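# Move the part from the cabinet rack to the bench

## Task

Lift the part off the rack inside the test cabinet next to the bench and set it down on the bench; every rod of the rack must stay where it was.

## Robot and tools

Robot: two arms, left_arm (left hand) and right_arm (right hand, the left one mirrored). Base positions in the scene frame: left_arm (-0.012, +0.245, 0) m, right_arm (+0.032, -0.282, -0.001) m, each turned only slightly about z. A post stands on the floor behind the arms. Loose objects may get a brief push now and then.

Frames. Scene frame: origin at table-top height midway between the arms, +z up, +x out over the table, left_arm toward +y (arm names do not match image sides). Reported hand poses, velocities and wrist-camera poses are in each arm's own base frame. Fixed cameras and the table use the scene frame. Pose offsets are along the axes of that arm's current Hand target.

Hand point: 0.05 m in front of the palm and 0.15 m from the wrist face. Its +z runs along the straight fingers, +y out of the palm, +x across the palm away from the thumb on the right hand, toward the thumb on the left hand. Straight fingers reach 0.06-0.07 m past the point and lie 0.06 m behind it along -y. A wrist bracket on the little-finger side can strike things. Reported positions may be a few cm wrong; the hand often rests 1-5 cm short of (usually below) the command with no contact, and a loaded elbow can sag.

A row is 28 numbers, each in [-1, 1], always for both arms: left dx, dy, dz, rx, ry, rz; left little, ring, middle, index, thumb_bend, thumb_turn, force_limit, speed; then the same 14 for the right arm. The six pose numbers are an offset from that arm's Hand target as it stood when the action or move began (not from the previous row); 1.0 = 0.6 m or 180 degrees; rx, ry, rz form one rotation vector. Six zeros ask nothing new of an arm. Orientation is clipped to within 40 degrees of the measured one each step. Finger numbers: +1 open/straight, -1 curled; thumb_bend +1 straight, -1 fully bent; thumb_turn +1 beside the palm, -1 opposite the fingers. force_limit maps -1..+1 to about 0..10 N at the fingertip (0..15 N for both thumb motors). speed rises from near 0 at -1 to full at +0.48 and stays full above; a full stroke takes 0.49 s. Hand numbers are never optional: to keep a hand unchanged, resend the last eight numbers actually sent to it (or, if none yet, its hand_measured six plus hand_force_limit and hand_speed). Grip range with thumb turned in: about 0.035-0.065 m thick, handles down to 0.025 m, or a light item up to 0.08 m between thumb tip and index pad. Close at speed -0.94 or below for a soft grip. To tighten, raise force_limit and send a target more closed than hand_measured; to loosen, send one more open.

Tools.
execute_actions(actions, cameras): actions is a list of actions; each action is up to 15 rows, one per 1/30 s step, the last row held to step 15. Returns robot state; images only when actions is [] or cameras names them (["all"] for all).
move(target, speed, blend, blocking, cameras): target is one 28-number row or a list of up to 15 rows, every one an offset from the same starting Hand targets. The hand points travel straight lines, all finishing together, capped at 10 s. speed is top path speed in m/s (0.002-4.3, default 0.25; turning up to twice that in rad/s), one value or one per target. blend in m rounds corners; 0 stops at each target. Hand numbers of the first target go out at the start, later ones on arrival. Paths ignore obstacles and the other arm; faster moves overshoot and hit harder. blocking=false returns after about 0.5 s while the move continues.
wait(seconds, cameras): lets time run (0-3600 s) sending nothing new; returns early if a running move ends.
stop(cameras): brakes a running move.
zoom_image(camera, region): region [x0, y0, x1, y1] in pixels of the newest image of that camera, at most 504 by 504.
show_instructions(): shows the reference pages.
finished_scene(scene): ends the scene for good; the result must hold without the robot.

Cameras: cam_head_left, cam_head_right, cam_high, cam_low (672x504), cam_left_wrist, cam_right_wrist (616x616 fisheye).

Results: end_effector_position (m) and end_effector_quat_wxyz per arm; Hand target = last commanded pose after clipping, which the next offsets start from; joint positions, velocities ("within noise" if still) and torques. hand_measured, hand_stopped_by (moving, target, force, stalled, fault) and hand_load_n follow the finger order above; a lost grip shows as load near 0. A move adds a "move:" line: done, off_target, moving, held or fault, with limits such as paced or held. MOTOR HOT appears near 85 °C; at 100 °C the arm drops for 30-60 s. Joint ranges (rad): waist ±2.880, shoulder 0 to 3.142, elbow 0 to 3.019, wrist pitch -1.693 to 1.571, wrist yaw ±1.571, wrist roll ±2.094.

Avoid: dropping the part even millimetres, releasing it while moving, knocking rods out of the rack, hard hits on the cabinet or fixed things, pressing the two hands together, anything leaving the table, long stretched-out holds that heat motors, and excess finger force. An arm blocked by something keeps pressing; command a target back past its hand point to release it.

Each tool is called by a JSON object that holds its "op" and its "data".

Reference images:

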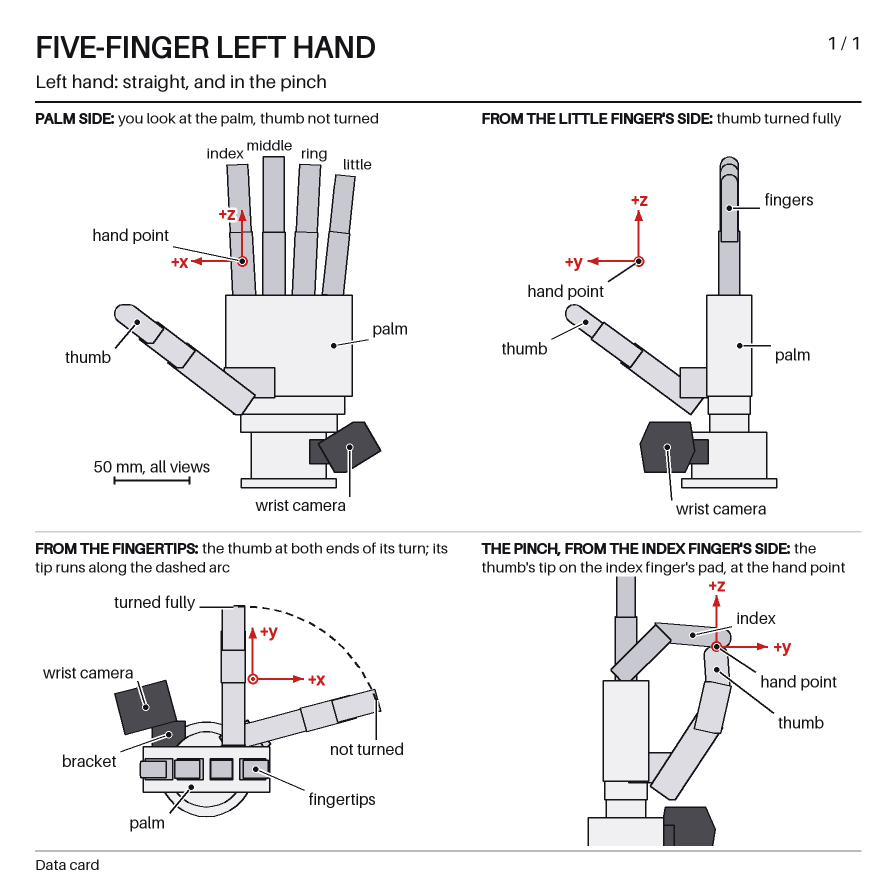

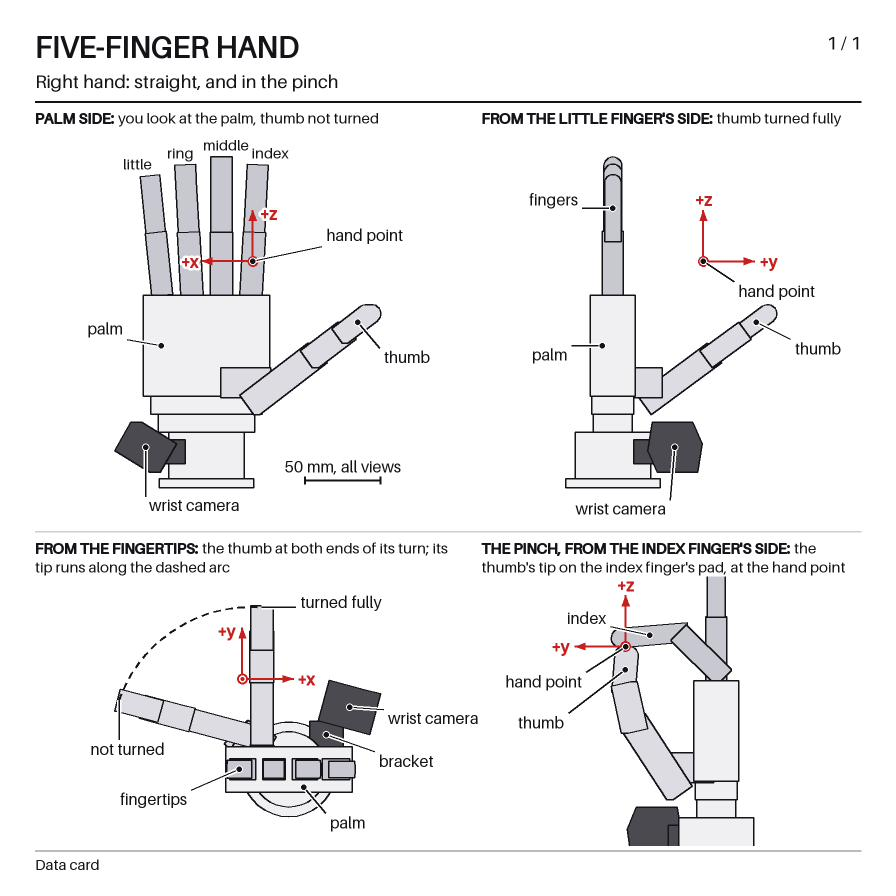

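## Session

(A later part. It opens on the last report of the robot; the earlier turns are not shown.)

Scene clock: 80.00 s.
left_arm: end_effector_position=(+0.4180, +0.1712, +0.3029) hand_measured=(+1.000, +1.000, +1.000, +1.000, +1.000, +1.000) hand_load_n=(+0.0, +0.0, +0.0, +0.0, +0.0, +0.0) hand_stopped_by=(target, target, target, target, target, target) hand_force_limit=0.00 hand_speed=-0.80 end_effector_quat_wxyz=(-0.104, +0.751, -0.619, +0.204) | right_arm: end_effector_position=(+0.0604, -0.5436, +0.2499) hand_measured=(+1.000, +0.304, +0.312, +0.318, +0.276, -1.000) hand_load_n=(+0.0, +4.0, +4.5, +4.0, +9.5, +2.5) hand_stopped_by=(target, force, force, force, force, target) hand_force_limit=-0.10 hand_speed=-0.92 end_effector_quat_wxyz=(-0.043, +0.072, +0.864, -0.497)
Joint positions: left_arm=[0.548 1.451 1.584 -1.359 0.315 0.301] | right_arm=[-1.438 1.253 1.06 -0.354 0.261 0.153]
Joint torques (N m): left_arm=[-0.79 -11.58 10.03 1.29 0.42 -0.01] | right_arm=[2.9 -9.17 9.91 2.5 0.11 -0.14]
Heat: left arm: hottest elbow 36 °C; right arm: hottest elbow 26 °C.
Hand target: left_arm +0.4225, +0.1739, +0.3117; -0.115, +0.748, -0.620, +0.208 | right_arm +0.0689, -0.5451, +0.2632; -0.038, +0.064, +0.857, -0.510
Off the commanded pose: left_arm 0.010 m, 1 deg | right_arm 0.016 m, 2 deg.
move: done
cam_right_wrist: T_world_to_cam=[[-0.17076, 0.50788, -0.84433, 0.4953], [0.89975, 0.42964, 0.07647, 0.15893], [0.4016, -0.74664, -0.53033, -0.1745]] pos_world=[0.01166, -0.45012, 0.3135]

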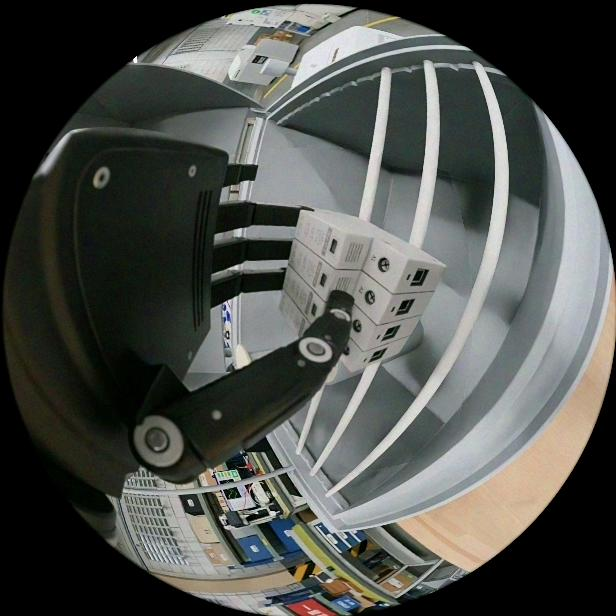

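{"op": "move", "data": {"target": [[0,0,0,0,0,0,1,1,1,1,1,1,0,-0.8, 0,-0.0512,-0.0278,0,0,0,1,0.0,0.0,0.0,0.1,-1,-0.1,-0.92]], "cameras": ["cam_high","cam_low","cam_right_wrist"], "speed": 0.04}}

{"op": "zoom_image", "data": {"camera": "cam_right_wrist", "region": [220, 200, 450, 370]}}

{"op": "zoom_image", "data": {"camera": "cam_low", "region": [200, 90, 290, 190]}}

{"op": "zoom_image", "data": {"camera": "cam_high", "region": [320, 60, 500, 180]}}

Scene clock: 81.90 s.
left_arm: end_effector_position=(+0.4180, +0.1712, +0.3029) hand_measured=(+1.000, +1.000, +1.000, +1.000, +1.000, +1.000) hand_load_n=(-0.5, +0.0, +0.0, +0.0, +0.0, +0.0) hand_stopped_by=(target, target, target, target, target, target) hand_force_limit=0.00 hand_speed=-0.80 end_effector_quat_wxyz=(-0.104, +0.751, -0.619, +0.204) | right_arm: end_effector_position=(+0.0593, -0.5353, +0.2525) hand_measured=(+1.000, +0.304, +0.312, +0.318, +0.276, -1.000) hand_load_n=(+0.0, +2.5, +3.0, +3.5, +10.5, +1.0) hand_stopped_by=(target, force, force, force, force, target) hand_force_limit=-0.10 hand_speed=-0.92 end_effector_quat_wxyz=(-0.047, +0.070, +0.874, -0.479)
Joint positions: left_arm=[0.548 1.451 1.584 -1.359 0.315 0.301] | right_arm=[-1.438 1.248 1.085 -0.428 0.261 0.153]
Joint torques (N m): left_arm=[-0.85 -11.46 10.02 1.36 0.41 -0.03] | right_arm=[2.9 -10.05 14.01 1.78 0.11 -0.15]
Heat: left arm: hottest elbow 36 °C; right arm: hottest elbow 27 °C.
Hand target: left_arm +0.4225, +0.1739, +0.3117; -0.115, +0.748, -0.620, +0.208 | right_arm +0.0689, -0.5450, +0.2981; -0.038, +0.064, +0.857, -0.510
Off the commanded pose: left_arm 0.010 m, 1 deg | right_arm 0.048 m, 4 deg.
move: off_target (right_arm)
cam_right_wrist: T_world_to_cam=[[-0.17548, 0.54348, -0.82087, 0.50636], [0.90024, 0.42607, 0.08965, 0.1509], [0.39847, -0.72325, -0.56403, -0.1452]] pos_world=[0.01087, -0.44451, 0.32023]

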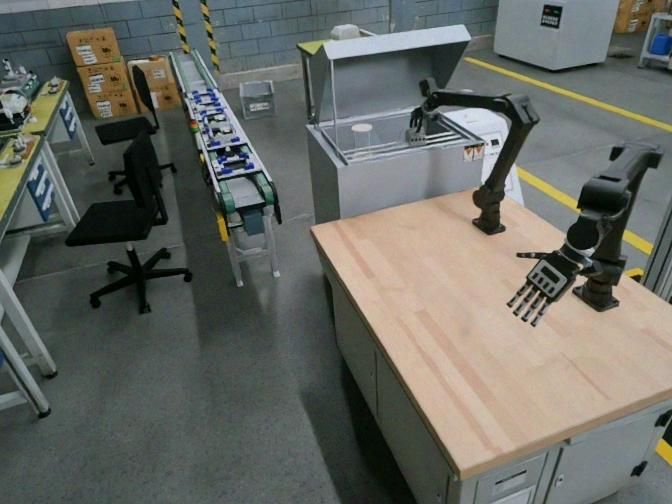

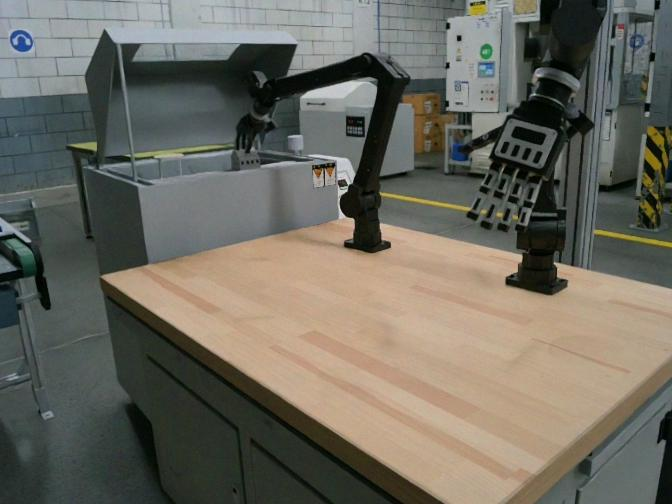

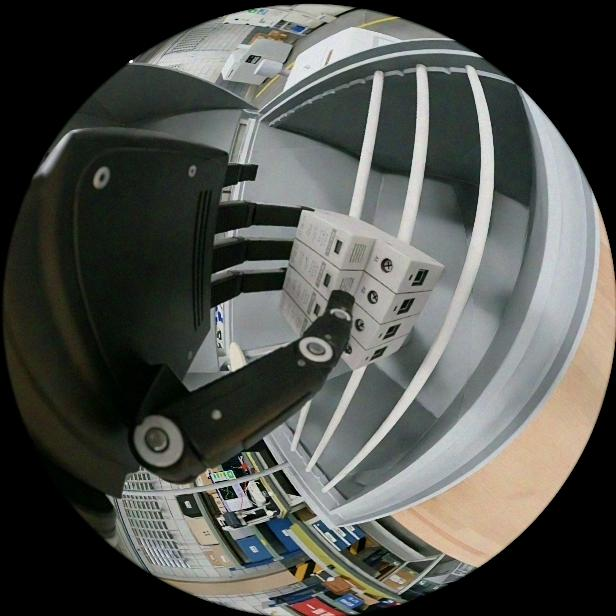

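Scaled by 2.191 from the camera's image (finer frame: 880x880).

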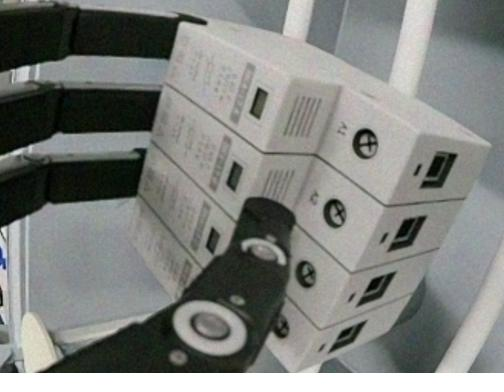

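Scaled by 5.040 from the camera's image (finer frame: 960x720).

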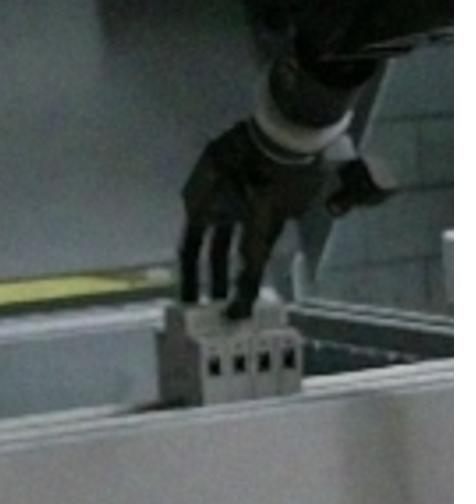

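Scaled by 2.800 from the camera's image (finer frame: 960x720).

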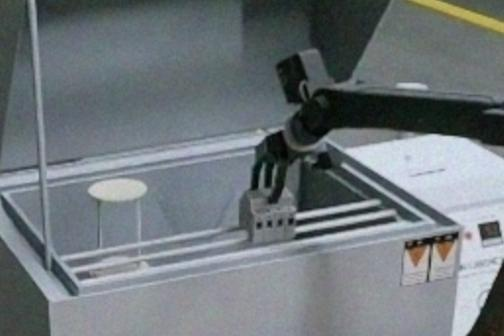

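{"op": "move", "data": {"target": [[0,0,0,0,0,0,1,1,1,1,1,1,0,-0.8, 0,-0.0366,-0.0199,0,0,0,1,0.0,0.0,0.0,0.1,-1,-0.1,-0.92]], "cameras": ["cam_high","cam_low","cam_right_wrist"], "speed": 0.04}}

{"op": "zoom_image", "data": {"camera": "cam_right_wrist", "region": [220, 200, 450, 370]}}

{"op": "zoom_image", "data": {"camera": "cam_low", "region": [200, 90, 290, 190]}}

{"op": "zoom_image", "data": {"camera": "cam_high", "region": [320, 60, 500, 180]}}

Scene clock: 83.87 s.
left_arm: end_effector_position=(+0.4180, +0.1712, +0.3029) hand_measured=(+1.000, +1.000, +1.000, +1.000, +1.000, +1.000) hand_load_n=(+0.0, +0.0, +0.0, +0.0, +0.0, +0.0) hand_stopped_by=(target, target, target, target, target, target) hand_force_limit=0.00 hand_speed=-0.80 end_effector_quat_wxyz=(-0.104, +0.751, -0.619, +0.204) | right_arm: end_effector_position=(+0.0599, -0.5391, +0.2959) hand_measured=(+1.000, +0.304, +0.312, +0.318, +0.274, -1.000) hand_load_n=(+0.0, +0.0, +0.0, +0.0, +0.0, +0.0) hand_stopped_by=(target, force, force, force, force, target) hand_force_limit=-0.10 hand_speed=-0.92 end_effector_quat_wxyz=(-0.044, +0.071, +0.866, -0.493)
Joint positions: left_arm=[0.548 1.451 1.584 -1.359 0.315 0.301] | right_arm=[-1.438 1.229 1.166 -0.492 0.26 0.152]
Joint torques (N m): left_arm=[-0.79 -11.58 10.02 1.32 0.4 -0.02] | right_arm=[2.9 -8.06 13.05 1.66 0.12 -0.13]
Heat: left arm: hottest elbow 36 °C; right arm: hottest elbow 27 °C.
Hand target: left_arm +0.4225, +0.1739, +0.3117; -0.115, +0.748, -0.620, +0.208 | right_arm +0.0689, -0.5449, +0.3229; -0.038, +0.064, +0.857, -0.510
Off the commanded pose: left_arm 0.010 m, 1 deg | right_arm 0.029 m, 2 deg.
move: off_target (right_arm)
cam_right_wrist: T_world_to_cam=[[-0.17279, 0.51491, -0.83965, 0.53422], [0.89935, 0.43009, 0.07868, 0.1535], [0.40164, -0.74155, -0.5374, -0.14166]] pos_world=[0.01115, -0.44614, 0.36035]

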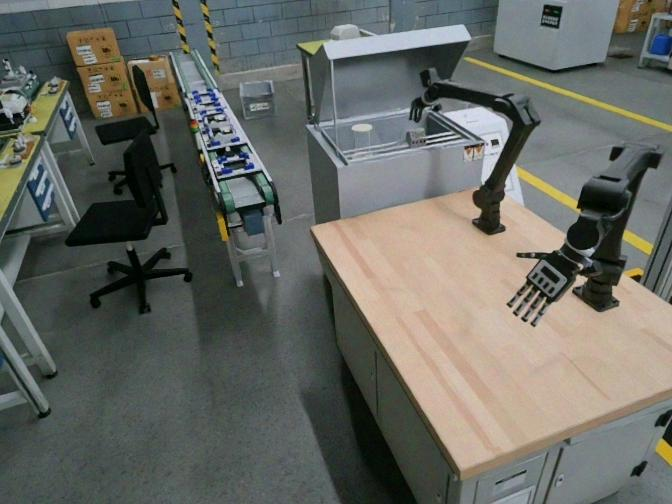

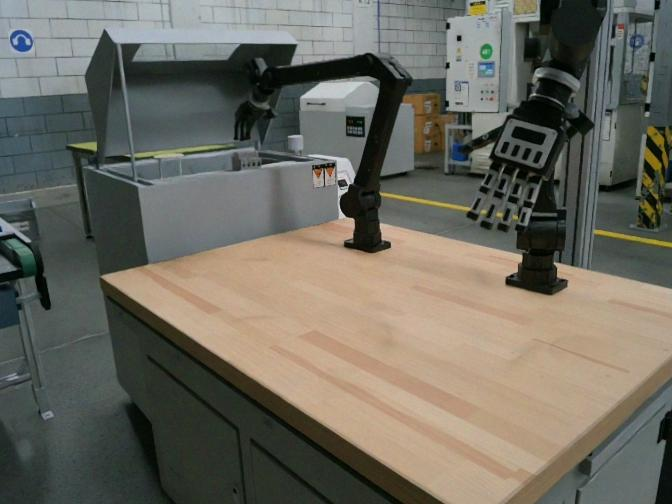

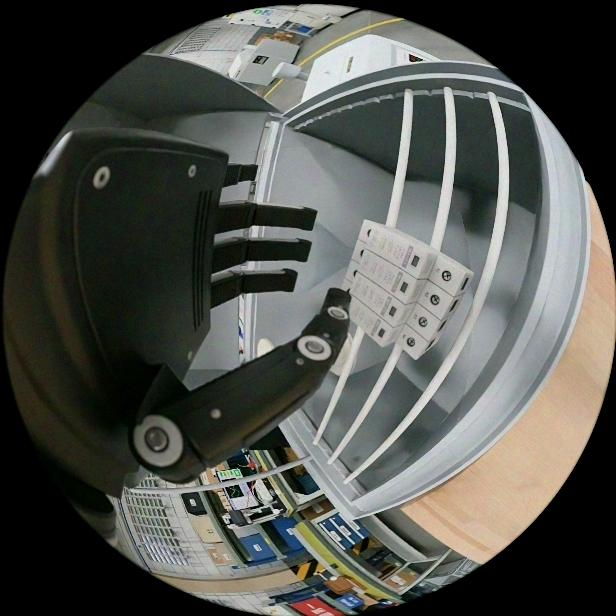

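Scaled by 2.191 from the camera's image (finer frame: 880x880).

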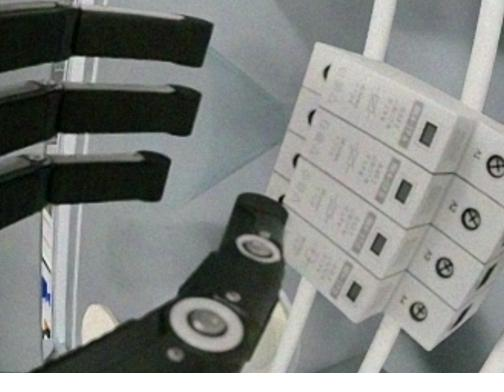

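Scaled by 5.040 from the camera's image (finer frame: 960x720).

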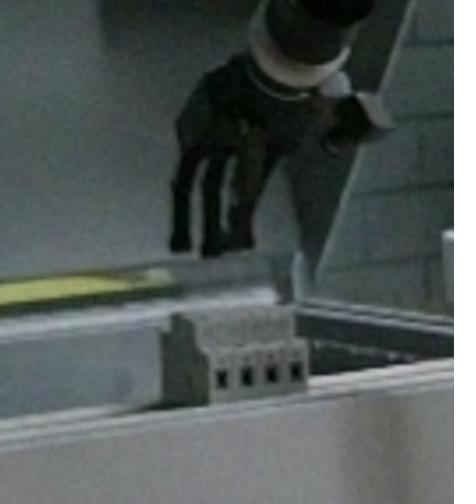

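Scaled by 2.800 from the camera's image (finer frame: 960x720).

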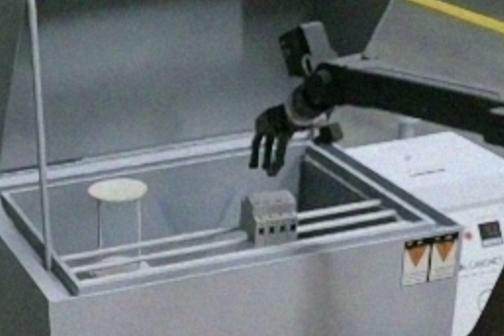

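{"op": "zoom_image", "data": {"camera": "cam_right_wrist", "region": [340, 200, 480, 380]}}

{"op": "zoom_image", "data": {"camera": "cam_high", "region": [385, 110, 445, 160]}}

{"op": "zoom_image", "data": {"camera": "cam_low", "region": [215, 135, 275, 185]}}

Scaled by 2.800 from the camera's image (finer frame: 880x880).

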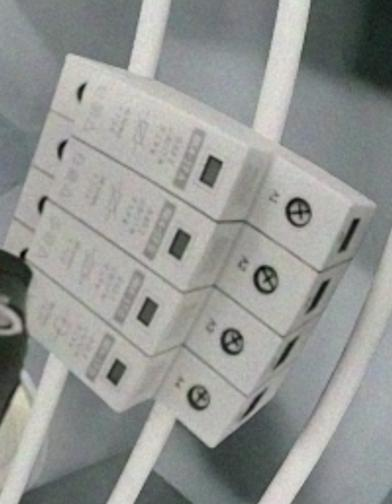

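Scaled by 8.400 from the camera's image (finer frame: 960x720).

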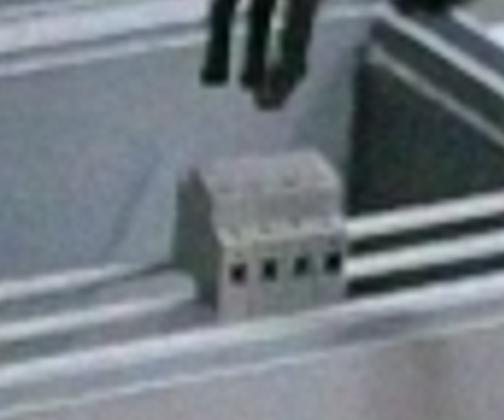

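Scaled by 8.400 from the camera's image (finer frame: 960x720).

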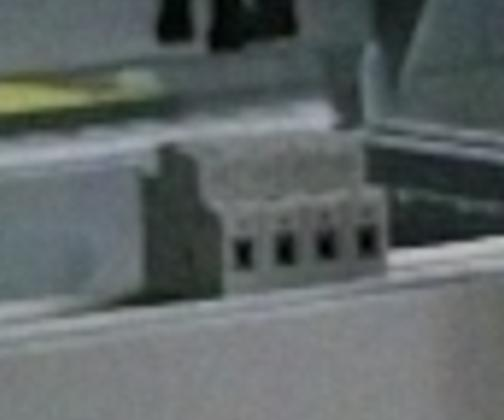

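{"op": "move", "data": {"target": [[0,0,0,0,0,0,1,1,1,1,1,1,0,-0.8, 0.2547,-0.0235,-0.0267,0,0,0,1,0.6,0.6,0.6,0.9,-1,-0.1,0]], "cameras": ["cam_high","cam_low","cam_right_wrist"], "speed": 0.15}}

{"op": "zoom_image", "data": {"camera": "cam_right_wrist", "region": [230, 130, 480, 380]}}

{"op": "zoom_image", "data": {"camera": "cam_low", "region": [215, 135, 275, 185]}}

{"op": "zoom_image", "data": {"camera": "cam_high", "region": [385, 110, 445, 160]}}

Scene clock: 97.00 s.
left_arm: end_effector_position=(+0.4180, +0.1712, +0.3029) hand_measured=(+1.000, +1.000, +1.000, +1.000, +1.000, +1.000) hand_load_n=(+0.0, +0.0, +0.0, +0.0, +0.0, +0.0) hand_stopped_by=(target, target, target, target, target, target) hand_force_limit=0.00 hand_speed=-0.80 end_effector_quat_wxyz=(-0.104, +0.751, -0.619, +0.204) | right_arm: end_effector_position=(-0.0758, -0.5119, +0.3122) hand_measured=(+1.000, +0.600, +0.600, +0.600, +0.900, -1.000) hand_load_n=(+0.0, +0.0, +0.0, +0.0, +0.0, +0.0) hand_stopped_by=(target, target, target, target, target, target) hand_force_limit=-0.10 hand_speed=0.00 end_effector_quat_wxyz=(-0.032, +0.068, +0.869, -0.490)
Joint positions: left_arm=[0.548 1.451 1.584 -1.359 0.315 0.301] | right_arm=[-1.801 1.175 1.166 -0.537 -0.075 -0.032]
Joint torques (N m): left_arm=[-0.91 -11.75 10.04 1.31 0.42 0.01] | right_arm=[1.14 -8.35 12.92 1.7 -0.11 -0.18]
Heat: left arm: hottest elbow 37 °C; right arm: hottest elbow 27 °C.
Hand target: left_arm +0.4225, +0.1739, +0.3117; -0.115, +0.748, -0.620, +0.208 | right_arm -0.0811, -0.5149, +0.3429; -0.038, +0.064, +0.857, -0.510
Off the commanded pose: left_arm 0.010 m, 1 deg | right_arm 0.031 m, 3 deg.
move: off_target (right_arm)
cam_right_wrist: T_world_to_cam=[[-0.16734, 0.51778, -0.83899, 0.51212], [0.88968, 0.446, 0.0978, 0.26405], [0.42482, -0.73006, -0.53529, -0.05118]] pos_world=[-0.12748, -0.4203, 0.37645]

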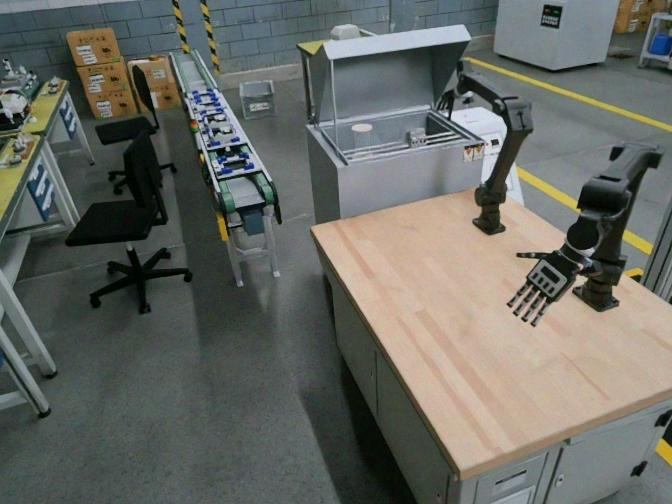

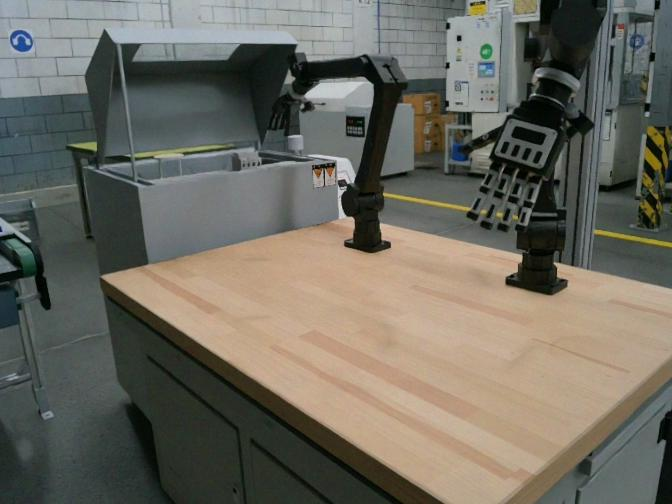

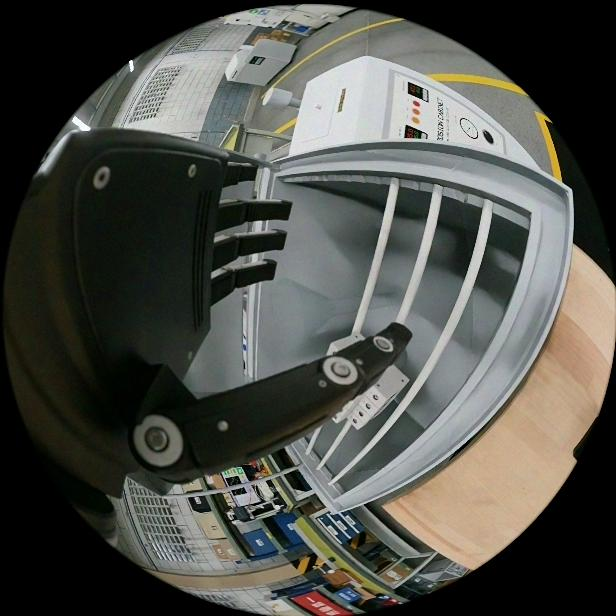

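Scaled by 2.016 from the camera's image (finer frame: 880x880).

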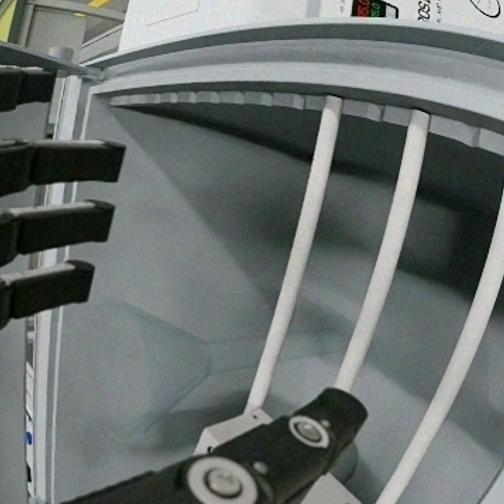

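Scaled by 8.400 from the camera's image (finer frame: 960x720).

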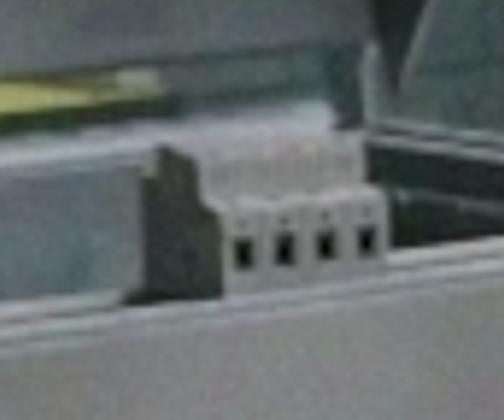

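Scaled by 8.400 from the camera's image (finer frame: 960x720).

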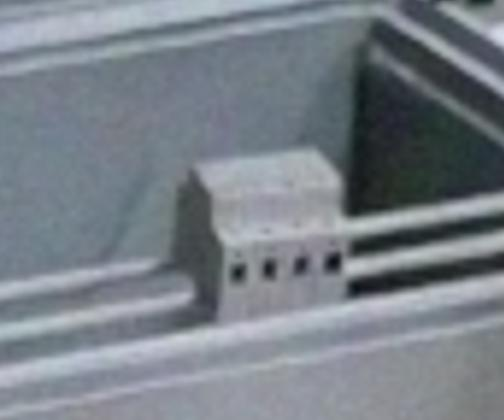

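{"op": "move", "data": {"target": [[0,0,0,0,0,0,1,1,1,1,1,1,0,-0.8, 0,0,0,0,0,0,1,1,1,1,1,1,-0.1,0.2]], "cameras": ["cam_right_wrist"], "speed": 0.15}}

{"op": "zoom_image", "data": {"camera": "cam_right_wrist", "region": [290, 290, 450, 450]}}

Scene clock: 99.27 s.
left_arm: end_effector_position=(+0.4180, +0.1712, +0.3029) hand_measured=(+1.000, +1.000, +1.000, +1.000, +1.000, +1.000) hand_load_n=(+0.0, +0.0, +0.0, +0.0, -0.5, +0.0) hand_stopped_by=(target, target, target, target, target, target) hand_force_limit=0.00 hand_speed=-0.80 end_effector_quat_wxyz=(-0.104, +0.751, -0.619, +0.204) | right_arm: end_effector_position=(-0.0758, -0.5118, +0.3121) hand_measured=(+1.000, +1.000, +1.000, +1.000, +1.000, +1.000) hand_load_n=(+0.0, +0.0, +0.0, +0.0, +0.0, +0.0) hand_stopped_by=(target, target, target, target, target, target) hand_force_limit=-0.10 hand_speed=0.20 end_effector_quat_wxyz=(-0.032, +0.067, +0.869, -0.490)
Joint positions: left_arm=[0.548 1.451 1.584 -1.359 0.315 0.301] | right_arm=[-1.801 1.175 1.166 -0.537 -0.076 -0.034]
Joint torques (N m): left_arm=[-0.67 -11.63 10.04 1.35 0.41 0] | right_arm=[1.14 -8.41 12.93 1.72 -0.1 -0.14]
Heat: left arm: hottest elbow 37 °C; right arm: hottest elbow 27 °C.
Hand target: left_arm +0.4225, +0.1739, +0.3117; -0.115, +0.748, -0.620, +0.208 | right_arm -0.0811, -0.5149, +0.3429; -0.038, +0.064, +0.857, -0.510
Off the commanded pose: left_arm 0.010 m, 1 deg | right_arm 0.031 m, 3 deg.
move: done
cam_right_wrist: T_world_to_cam=[[-0.16868, 0.51805, -0.83855, 0.51191], [0.88932, 0.44684, 0.09716, 0.2646], [0.42503, -0.72935, -0.53609, -0.05056]] pos_world=[-0.12748, -0.4203, 0.37645]

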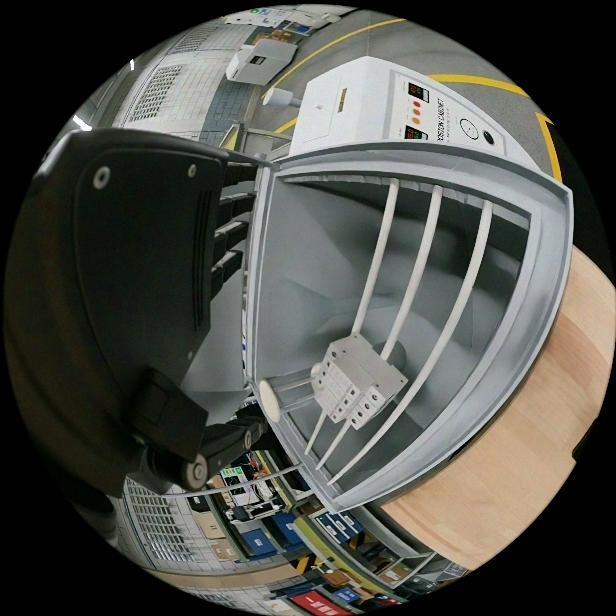

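Scaled by 3.150 from the camera's image (finer frame: 880x880).

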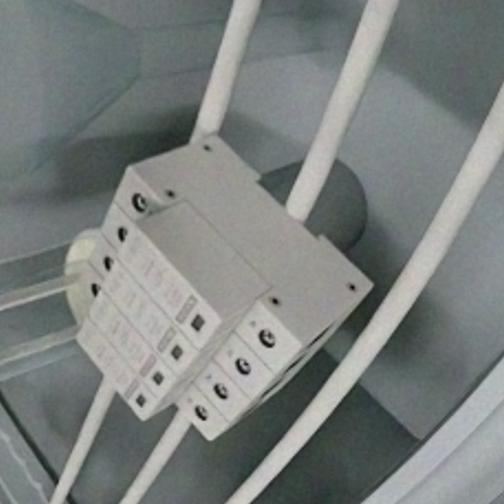

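{"op": "move", "data": {"target": [[0,0,0,0,0,0,1,1,1,1,1,1,0,-0.8, -0.2423,0.027,-0.015,0,0,0,1,0.6,0.6,0.6,0.5,-1,-0.5,0.2],[0,0,0,0,0,0,1,1,1,1,1,1,0,-0.8, -0.2423,0.0832,0.0155,0,0,0,1,0.6,0.6,0.6,0.5,-1,-0.5,0.2]], "cameras": ["cam_right_wrist"], "speed": [0.12,0.06]}}

{"op": "zoom_image", "data": {"camera": "cam_right_wrist", "region": [280, 190, 480, 390]}}

Scene clock: 109.10 s.
left_arm: end_effector_position=(+0.4180, +0.1712, +0.3029) hand_measured=(+1.000, +1.000, +1.000, +1.000, +1.000, +1.000) hand_load_n=(+0.0, +0.0, +0.0, +0.0, +0.0, +0.0) hand_stopped_by=(target, target, target, target, target, target) hand_force_limit=0.00 hand_speed=-0.80 end_effector_quat_wxyz=(-0.104, +0.751, -0.619, +0.204) | right_arm: end_effector_position=(+0.0587, -0.5141, +0.2875) hand_measured=(+1.000, +0.600, +0.600, +0.600, +0.500, -1.000) hand_load_n=(+0.0, +0.0, +0.0, +0.0, +0.0, +0.0) hand_stopped_by=(target, target, target, target, target, target) hand_force_limit=-0.50 hand_speed=0.20 end_effector_quat_wxyz=(-0.045, +0.063, +0.864, -0.498)
Joint positions: left_arm=[0.548 1.451 1.584 -1.359 0.315 0.301] | right_arm=[-1.432 1.16 1.083 -0.468 0.259 0.137]
Joint torques (N m): left_arm=[-0.67 -11.81 10.03 1.37 0.41 -0.01] | right_arm=[2.49 -6.48 9.96 3.19 0.15 0.02]
Heat: left arm: hottest elbow 38 °C; right arm: hottest elbow 27 °C.
Hand target: left_arm +0.4225, +0.1739, +0.3117; -0.115, +0.748, -0.620, +0.208 | right_arm +0.0649, -0.5211, +0.2949; -0.038, +0.064, +0.857, -0.510
Off the commanded pose: left_arm 0.010 m, 1 deg | right_arm 0.012 m, 2 deg.
move: off_target (right_arm)
cam_right_wrist: T_world_to_cam=[[-0.18945, 0.50507, -0.84203, 0.51076], [0.89395, 0.44345, 0.06486, 0.15563], [0.40615, -0.74044, -0.53552, -0.12745]] pos_world=[0.0094, -0.42135, 0.35173]

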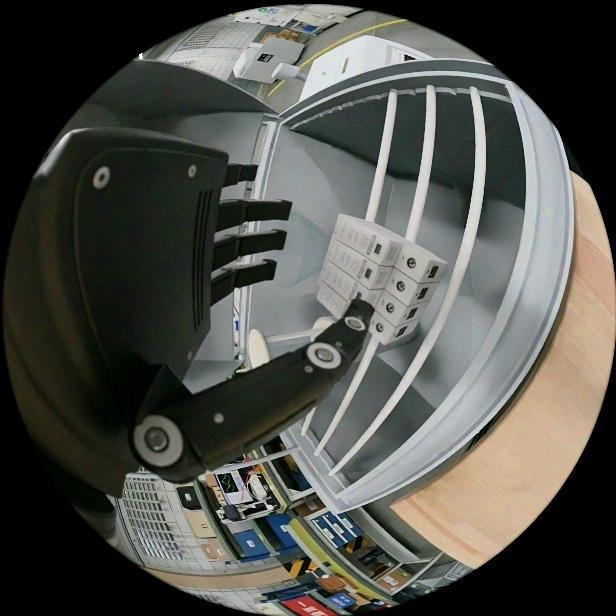

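Scaled by 2.520 from the camera's image (finer frame: 880x880).

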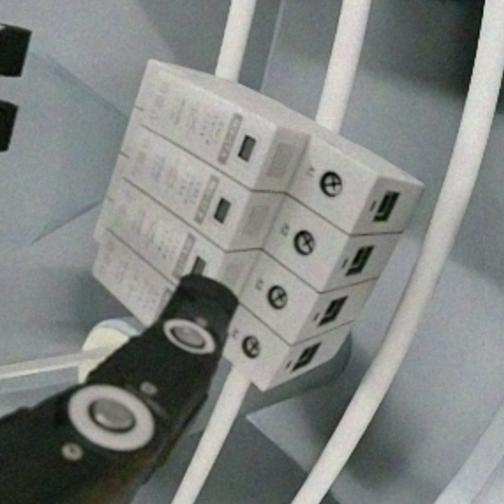

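{"op": "move", "data": {"target": [[0,0,0,0,0,0,1,1,1,1,1,1,0,-0.8, 0,0.026,0.0255,0,0,0,1,0.55,0.55,0.55,0.44,-1,-0.5,0]], "cameras": ["cam_right_wrist","cam_low"], "speed": [0.06]}}

{"op": "zoom_image", "data": {"camera": "cam_right_wrist", "region": [240, 190, 440, 390]}}

{"op": "zoom_image", "data": {"camera": "cam_low", "region": [210, 110, 280, 180]}}

Scene clock: 113.37 s.
left_arm: end_effector_position=(+0.4180, +0.1712, +0.3029) hand_measured=(+1.000, +1.000, +1.000, +1.000, +1.000, +1.000) hand_load_n=(+0.0, +0.0, -0.5, +0.0, -0.5, +0.0) hand_stopped_by=(target, target, target, target, target, target) hand_force_limit=0.00 hand_speed=-0.80 end_effector_quat_wxyz=(-0.104, +0.751, -0.619, +0.204) | right_arm: end_effector_position=(+0.0597, -0.5201, +0.2644) hand_measured=(+1.000, +0.550, +0.550, +0.550, +0.440, -1.000) hand_load_n=(+0.0, +0.0, +0.0, +0.0, +0.0, +0.0) hand_stopped_by=(target, target, target, target, target, target) hand_force_limit=-0.50 hand_speed=0.00 end_effector_quat_wxyz=(-0.045, +0.062, +0.865, -0.496)
Joint positions: left_arm=[0.548 1.451 1.584 -1.359 0.315 0.301] | right_arm=[-1.432 1.184 1.044 -0.407 0.258 0.137]
Joint torques (N m): left_arm=[-1.08 -11.87 9.99 1.36 0.41 -0.02] | right_arm=[2.02 -6.95 10.02 3.08 0.03 -0.01]
Heat: left arm: hottest elbow 38 °C; right arm: hottest elbow 28 °C.
Hand target: left_arm +0.4225, +0.1739, +0.3117; -0.115, +0.748, -0.620, +0.208 | right_arm +0.0640, -0.5271, +0.2738; -0.038, +0.064, +0.857, -0.510
Off the commanded pose: left_arm 0.010 m, 1 deg | right_arm 0.013 m, 2 deg.
move: off_target (right_arm)
cam_right_wrist: T_world_to_cam=[[-0.1899, 0.50783, -0.84026, 0.49549], [0.89368, 0.4438, 0.06624, 0.15876], [0.40655, -0.73835, -0.53812, -0.14287]] pos_world=[0.0103, -0.42756, 0.32895]
Images, in order (width x height): cam_low 672x504, cam_right_wrist 616x616.

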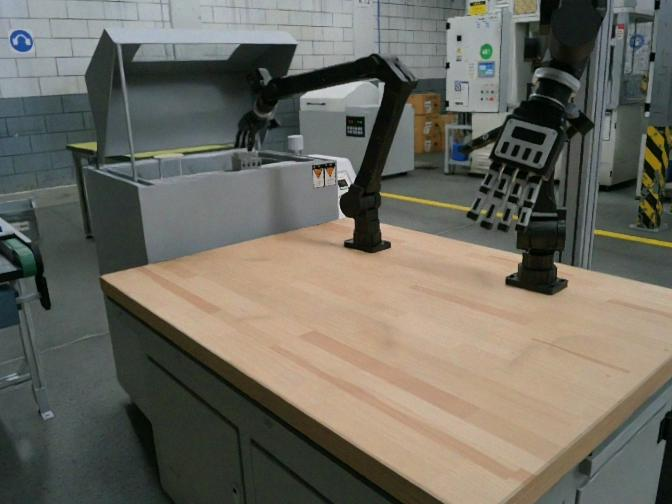

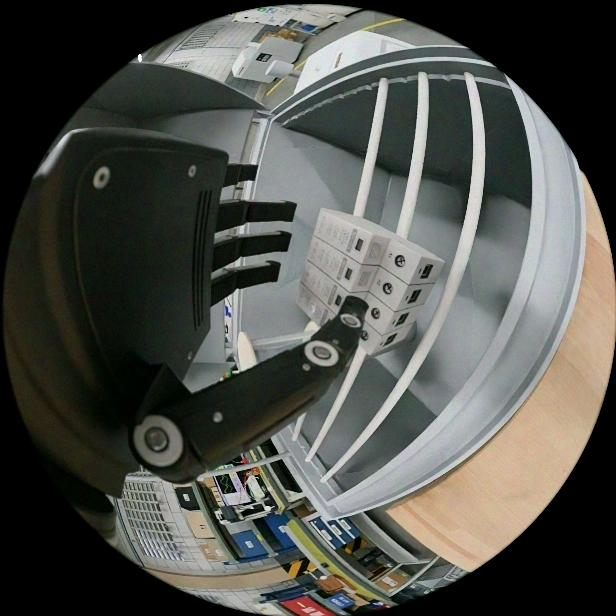

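Scaled by 2.520 from the camera's image (finer frame: 880x880).

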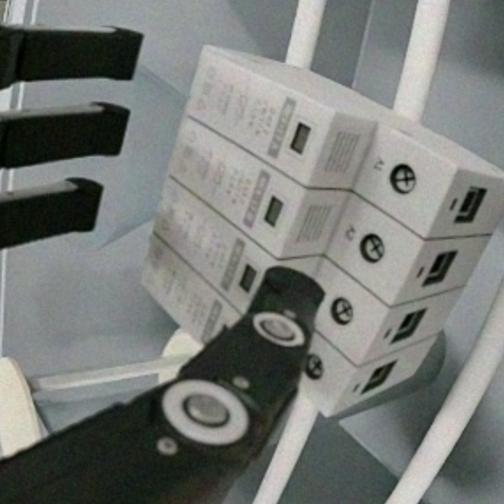

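Scaled by 7.200 from the camera's image (finer frame: 960x720).

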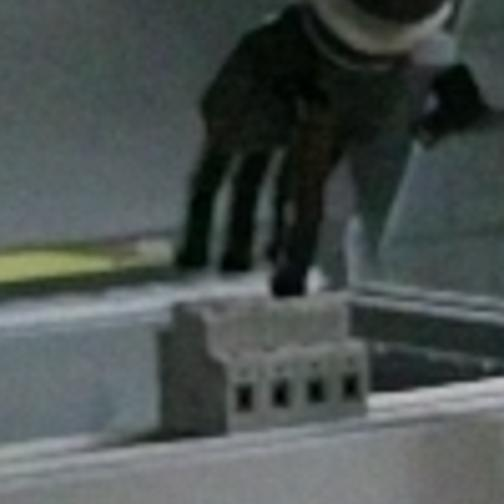

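{"op": "move", "data": {"target": [[0,0,0,0,0,0,1,1,1,1,1,1,0,-0.8, 0.0002,0.0225,0.011,0,0,0,1,0.5,0.5,0.5,0.37,-1,-0.5,-0.3]], "cameras": ["cam_right_wrist","cam_low"], "speed": [0.04]}}

{"op": "zoom_image", "data": {"camera": "cam_right_wrist", "region": [240, 190, 440, 390]}}

{"op": "zoom_image", "data": {"camera": "cam_low", "region": [210, 110, 280, 180]}}

Scene clock: 117.27 s.
left_arm: end_effector_position=(+0.4180, +0.1712, +0.3029) hand_measured=(+1.000, +1.000, +1.000, +1.000, +1.000, +1.000) hand_load_n=(+0.0, +0.0, +0.0, +0.0, +0.0, -0.5) hand_stopped_by=(target, target, target, target, target, target) hand_force_limit=0.00 hand_speed=-0.80 end_effector_quat_wxyz=(-0.104, +0.751, -0.619, +0.204) | right_arm: end_effector_position=(+0.0596, -0.5191, +0.2521) hand_measured=(+1.000, +0.500, +0.500, +0.500, +0.370, -1.000) hand_load_n=(-0.5, +0.5, +0.0, +0.0, +0.0, +0.0) hand_stopped_by=(target, target, target, target, target, target) hand_force_limit=-0.50 hand_speed=-0.30 end_effector_quat_wxyz=(-0.044, +0.063, +0.864, -0.498)
Joint positions: left_arm=[0.548 1.451 1.584 -1.359 0.315 0.301] | right_arm=[-1.432 1.185 1.009 -0.367 0.258 0.137]
Joint torques (N m): left_arm=[-0.62 -11.75 10.03 1.32 0.39 -0.03] | right_arm=[2.14 -6.59 9.84 3.1 0.03 -0.01]
Heat: left arm: hottest elbow 38 °C; right arm: hottest elbow 28 °C.
Hand target: left_arm +0.4225, +0.1739, +0.3117; -0.115, +0.748, -0.620, +0.208 | right_arm +0.0640, -0.5263, +0.2587; -0.038, +0.064, +0.857, -0.510
Off the commanded pose: left_arm 0.010 m, 1 deg | right_arm 0.011 m, 2 deg.
move: off_target (right_arm)
cam_right_wrist: T_world_to_cam=[[-0.18931, 0.50373, -0.84286, 0.48307], [0.89361, 0.44414, 0.06473, 0.15983], [0.40696, -0.74094, -0.53422, -0.15106]] pos_world=[0.0101, -0.42625, 0.31612]
Images, in order (width x height): cam_low 672x504, cam_right_wrist 616x616.

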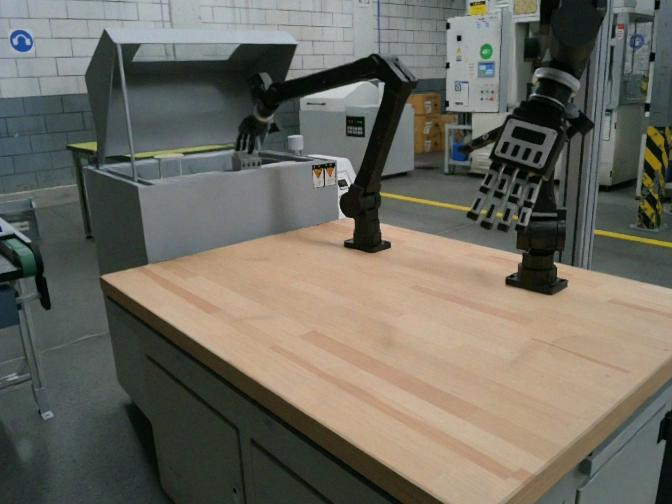

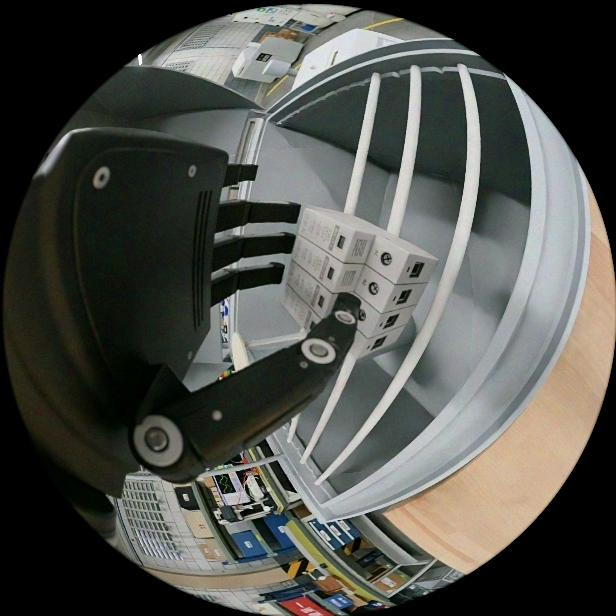

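Scaled by 2.520 from the camera's image (finer frame: 880x880).

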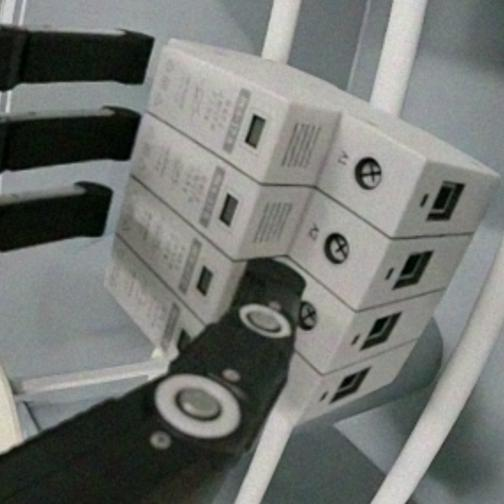

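Scaled by 7.200 from the camera's image (finer frame: 960x720).

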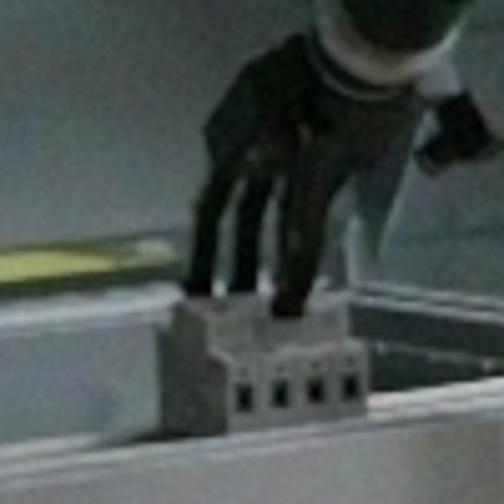

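{"op": "move", "data": {"target": [[0,0,0,0,0,0,1,1,1,1,1,1,0,-0.8, -0.0004,0.0157,0.0113,0,0,0,1,0.5,0.5,0.5,0.37,-1,-0.5,-0.3]], "cameras": ["cam_right_wrist","cam_low"], "speed": [0.04]}}

{"op": "zoom_image", "data": {"camera": "cam_right_wrist", "region": [240, 190, 440, 390]}}

{"op": "zoom_image", "data": {"camera": "cam_low", "region": [210, 110, 280, 180]}}

Scene clock: 118.73 s.
left_arm: end_effector_position=(+0.4180, +0.1712, +0.3029) hand_measured=(+1.000, +1.000, +1.000, +1.000, +1.000, +1.000) hand_load_n=(+0.0, +0.0, +0.0, -0.5, +0.0, +0.0) hand_stopped_by=(target, target, target, target, target, target) hand_force_limit=0.00 hand_speed=-0.80 end_effector_quat_wxyz=(-0.104, +0.751, -0.619, +0.204) | right_arm: end_effector_position=(+0.0599, -0.5214, +0.2433) hand_measured=(+1.000, +0.500, +0.500, +0.500, +0.370, -1.000) hand_load_n=(+0.0, +0.0, +0.0, +0.0, +0.0, +0.0) hand_stopped_by=(target, target, target, target, target, target) hand_force_limit=-0.50 hand_speed=-0.30 end_effector_quat_wxyz=(-0.044, +0.063, +0.862, -0.501)
Joint positions: left_arm=[0.548 1.451 1.584 -1.359 0.315 0.301] | right_arm=[-1.432 1.193 0.989 -0.332 0.258 0.137]
Joint torques (N m): left_arm=[-0.79 -11.58 10.06 1.24 0.41 0] | right_arm=[2.08 -6.53 9.87 3.03 0.03 -0.02]
Heat: left arm: hottest elbow 38 °C; right arm: hottest elbow 28 °C.
Hand target: left_arm +0.4225, +0.1739, +0.3117; -0.115, +0.748, -0.620, +0.208 | right_arm +0.0640, -0.5279, +0.2473; -0.038, +0.064, +0.857, -0.510
Off the commanded pose: left_arm 0.010 m, 1 deg | right_arm 0.009 m, 1 deg.
move: done
cam_right_wrist: T_world_to_cam=[[-0.18859, 0.49862, -0.84606, 0.47491], [0.89355, 0.44455, 0.06281, 0.16178], [0.40743, -0.74415, -0.52938, -0.16048]] pos_world=[0.0104, -0.42814, 0.30669]
Images, in order (width x height): cam_low 672x504, cam_right_wrist 616x616.

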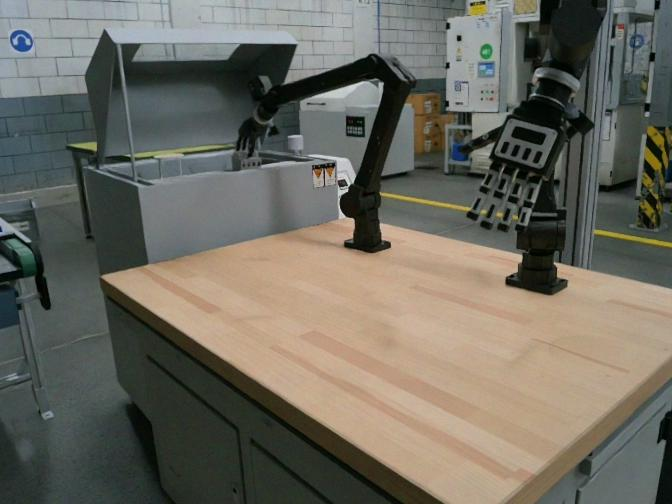

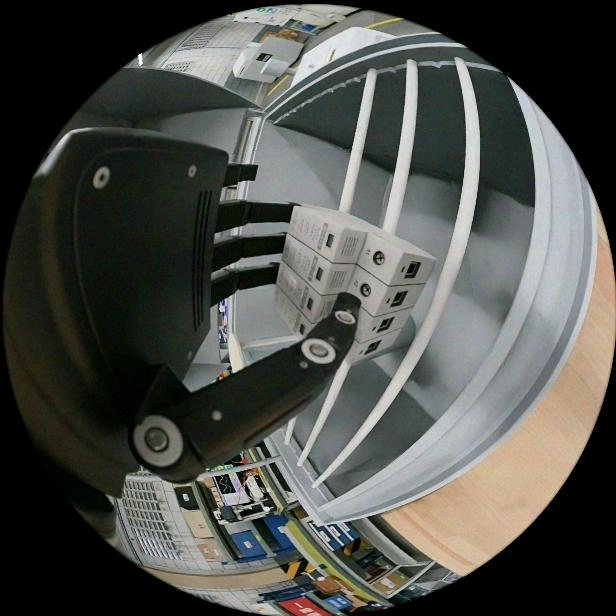

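Scaled by 2.520 from the camera's image (finer frame: 880x880).

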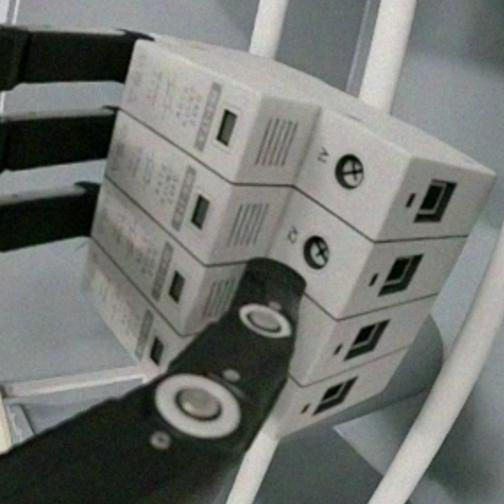

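Scaled by 7.200 from the camera's image (finer frame: 960x720).

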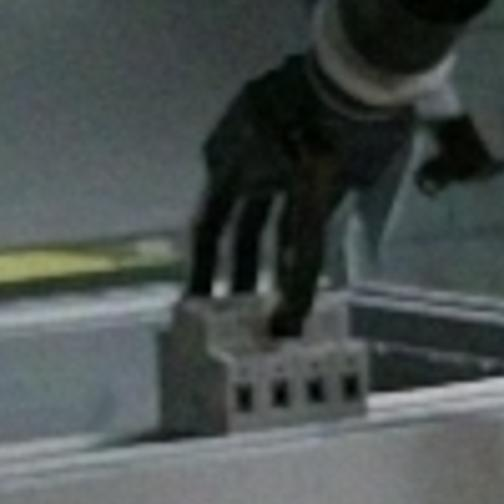

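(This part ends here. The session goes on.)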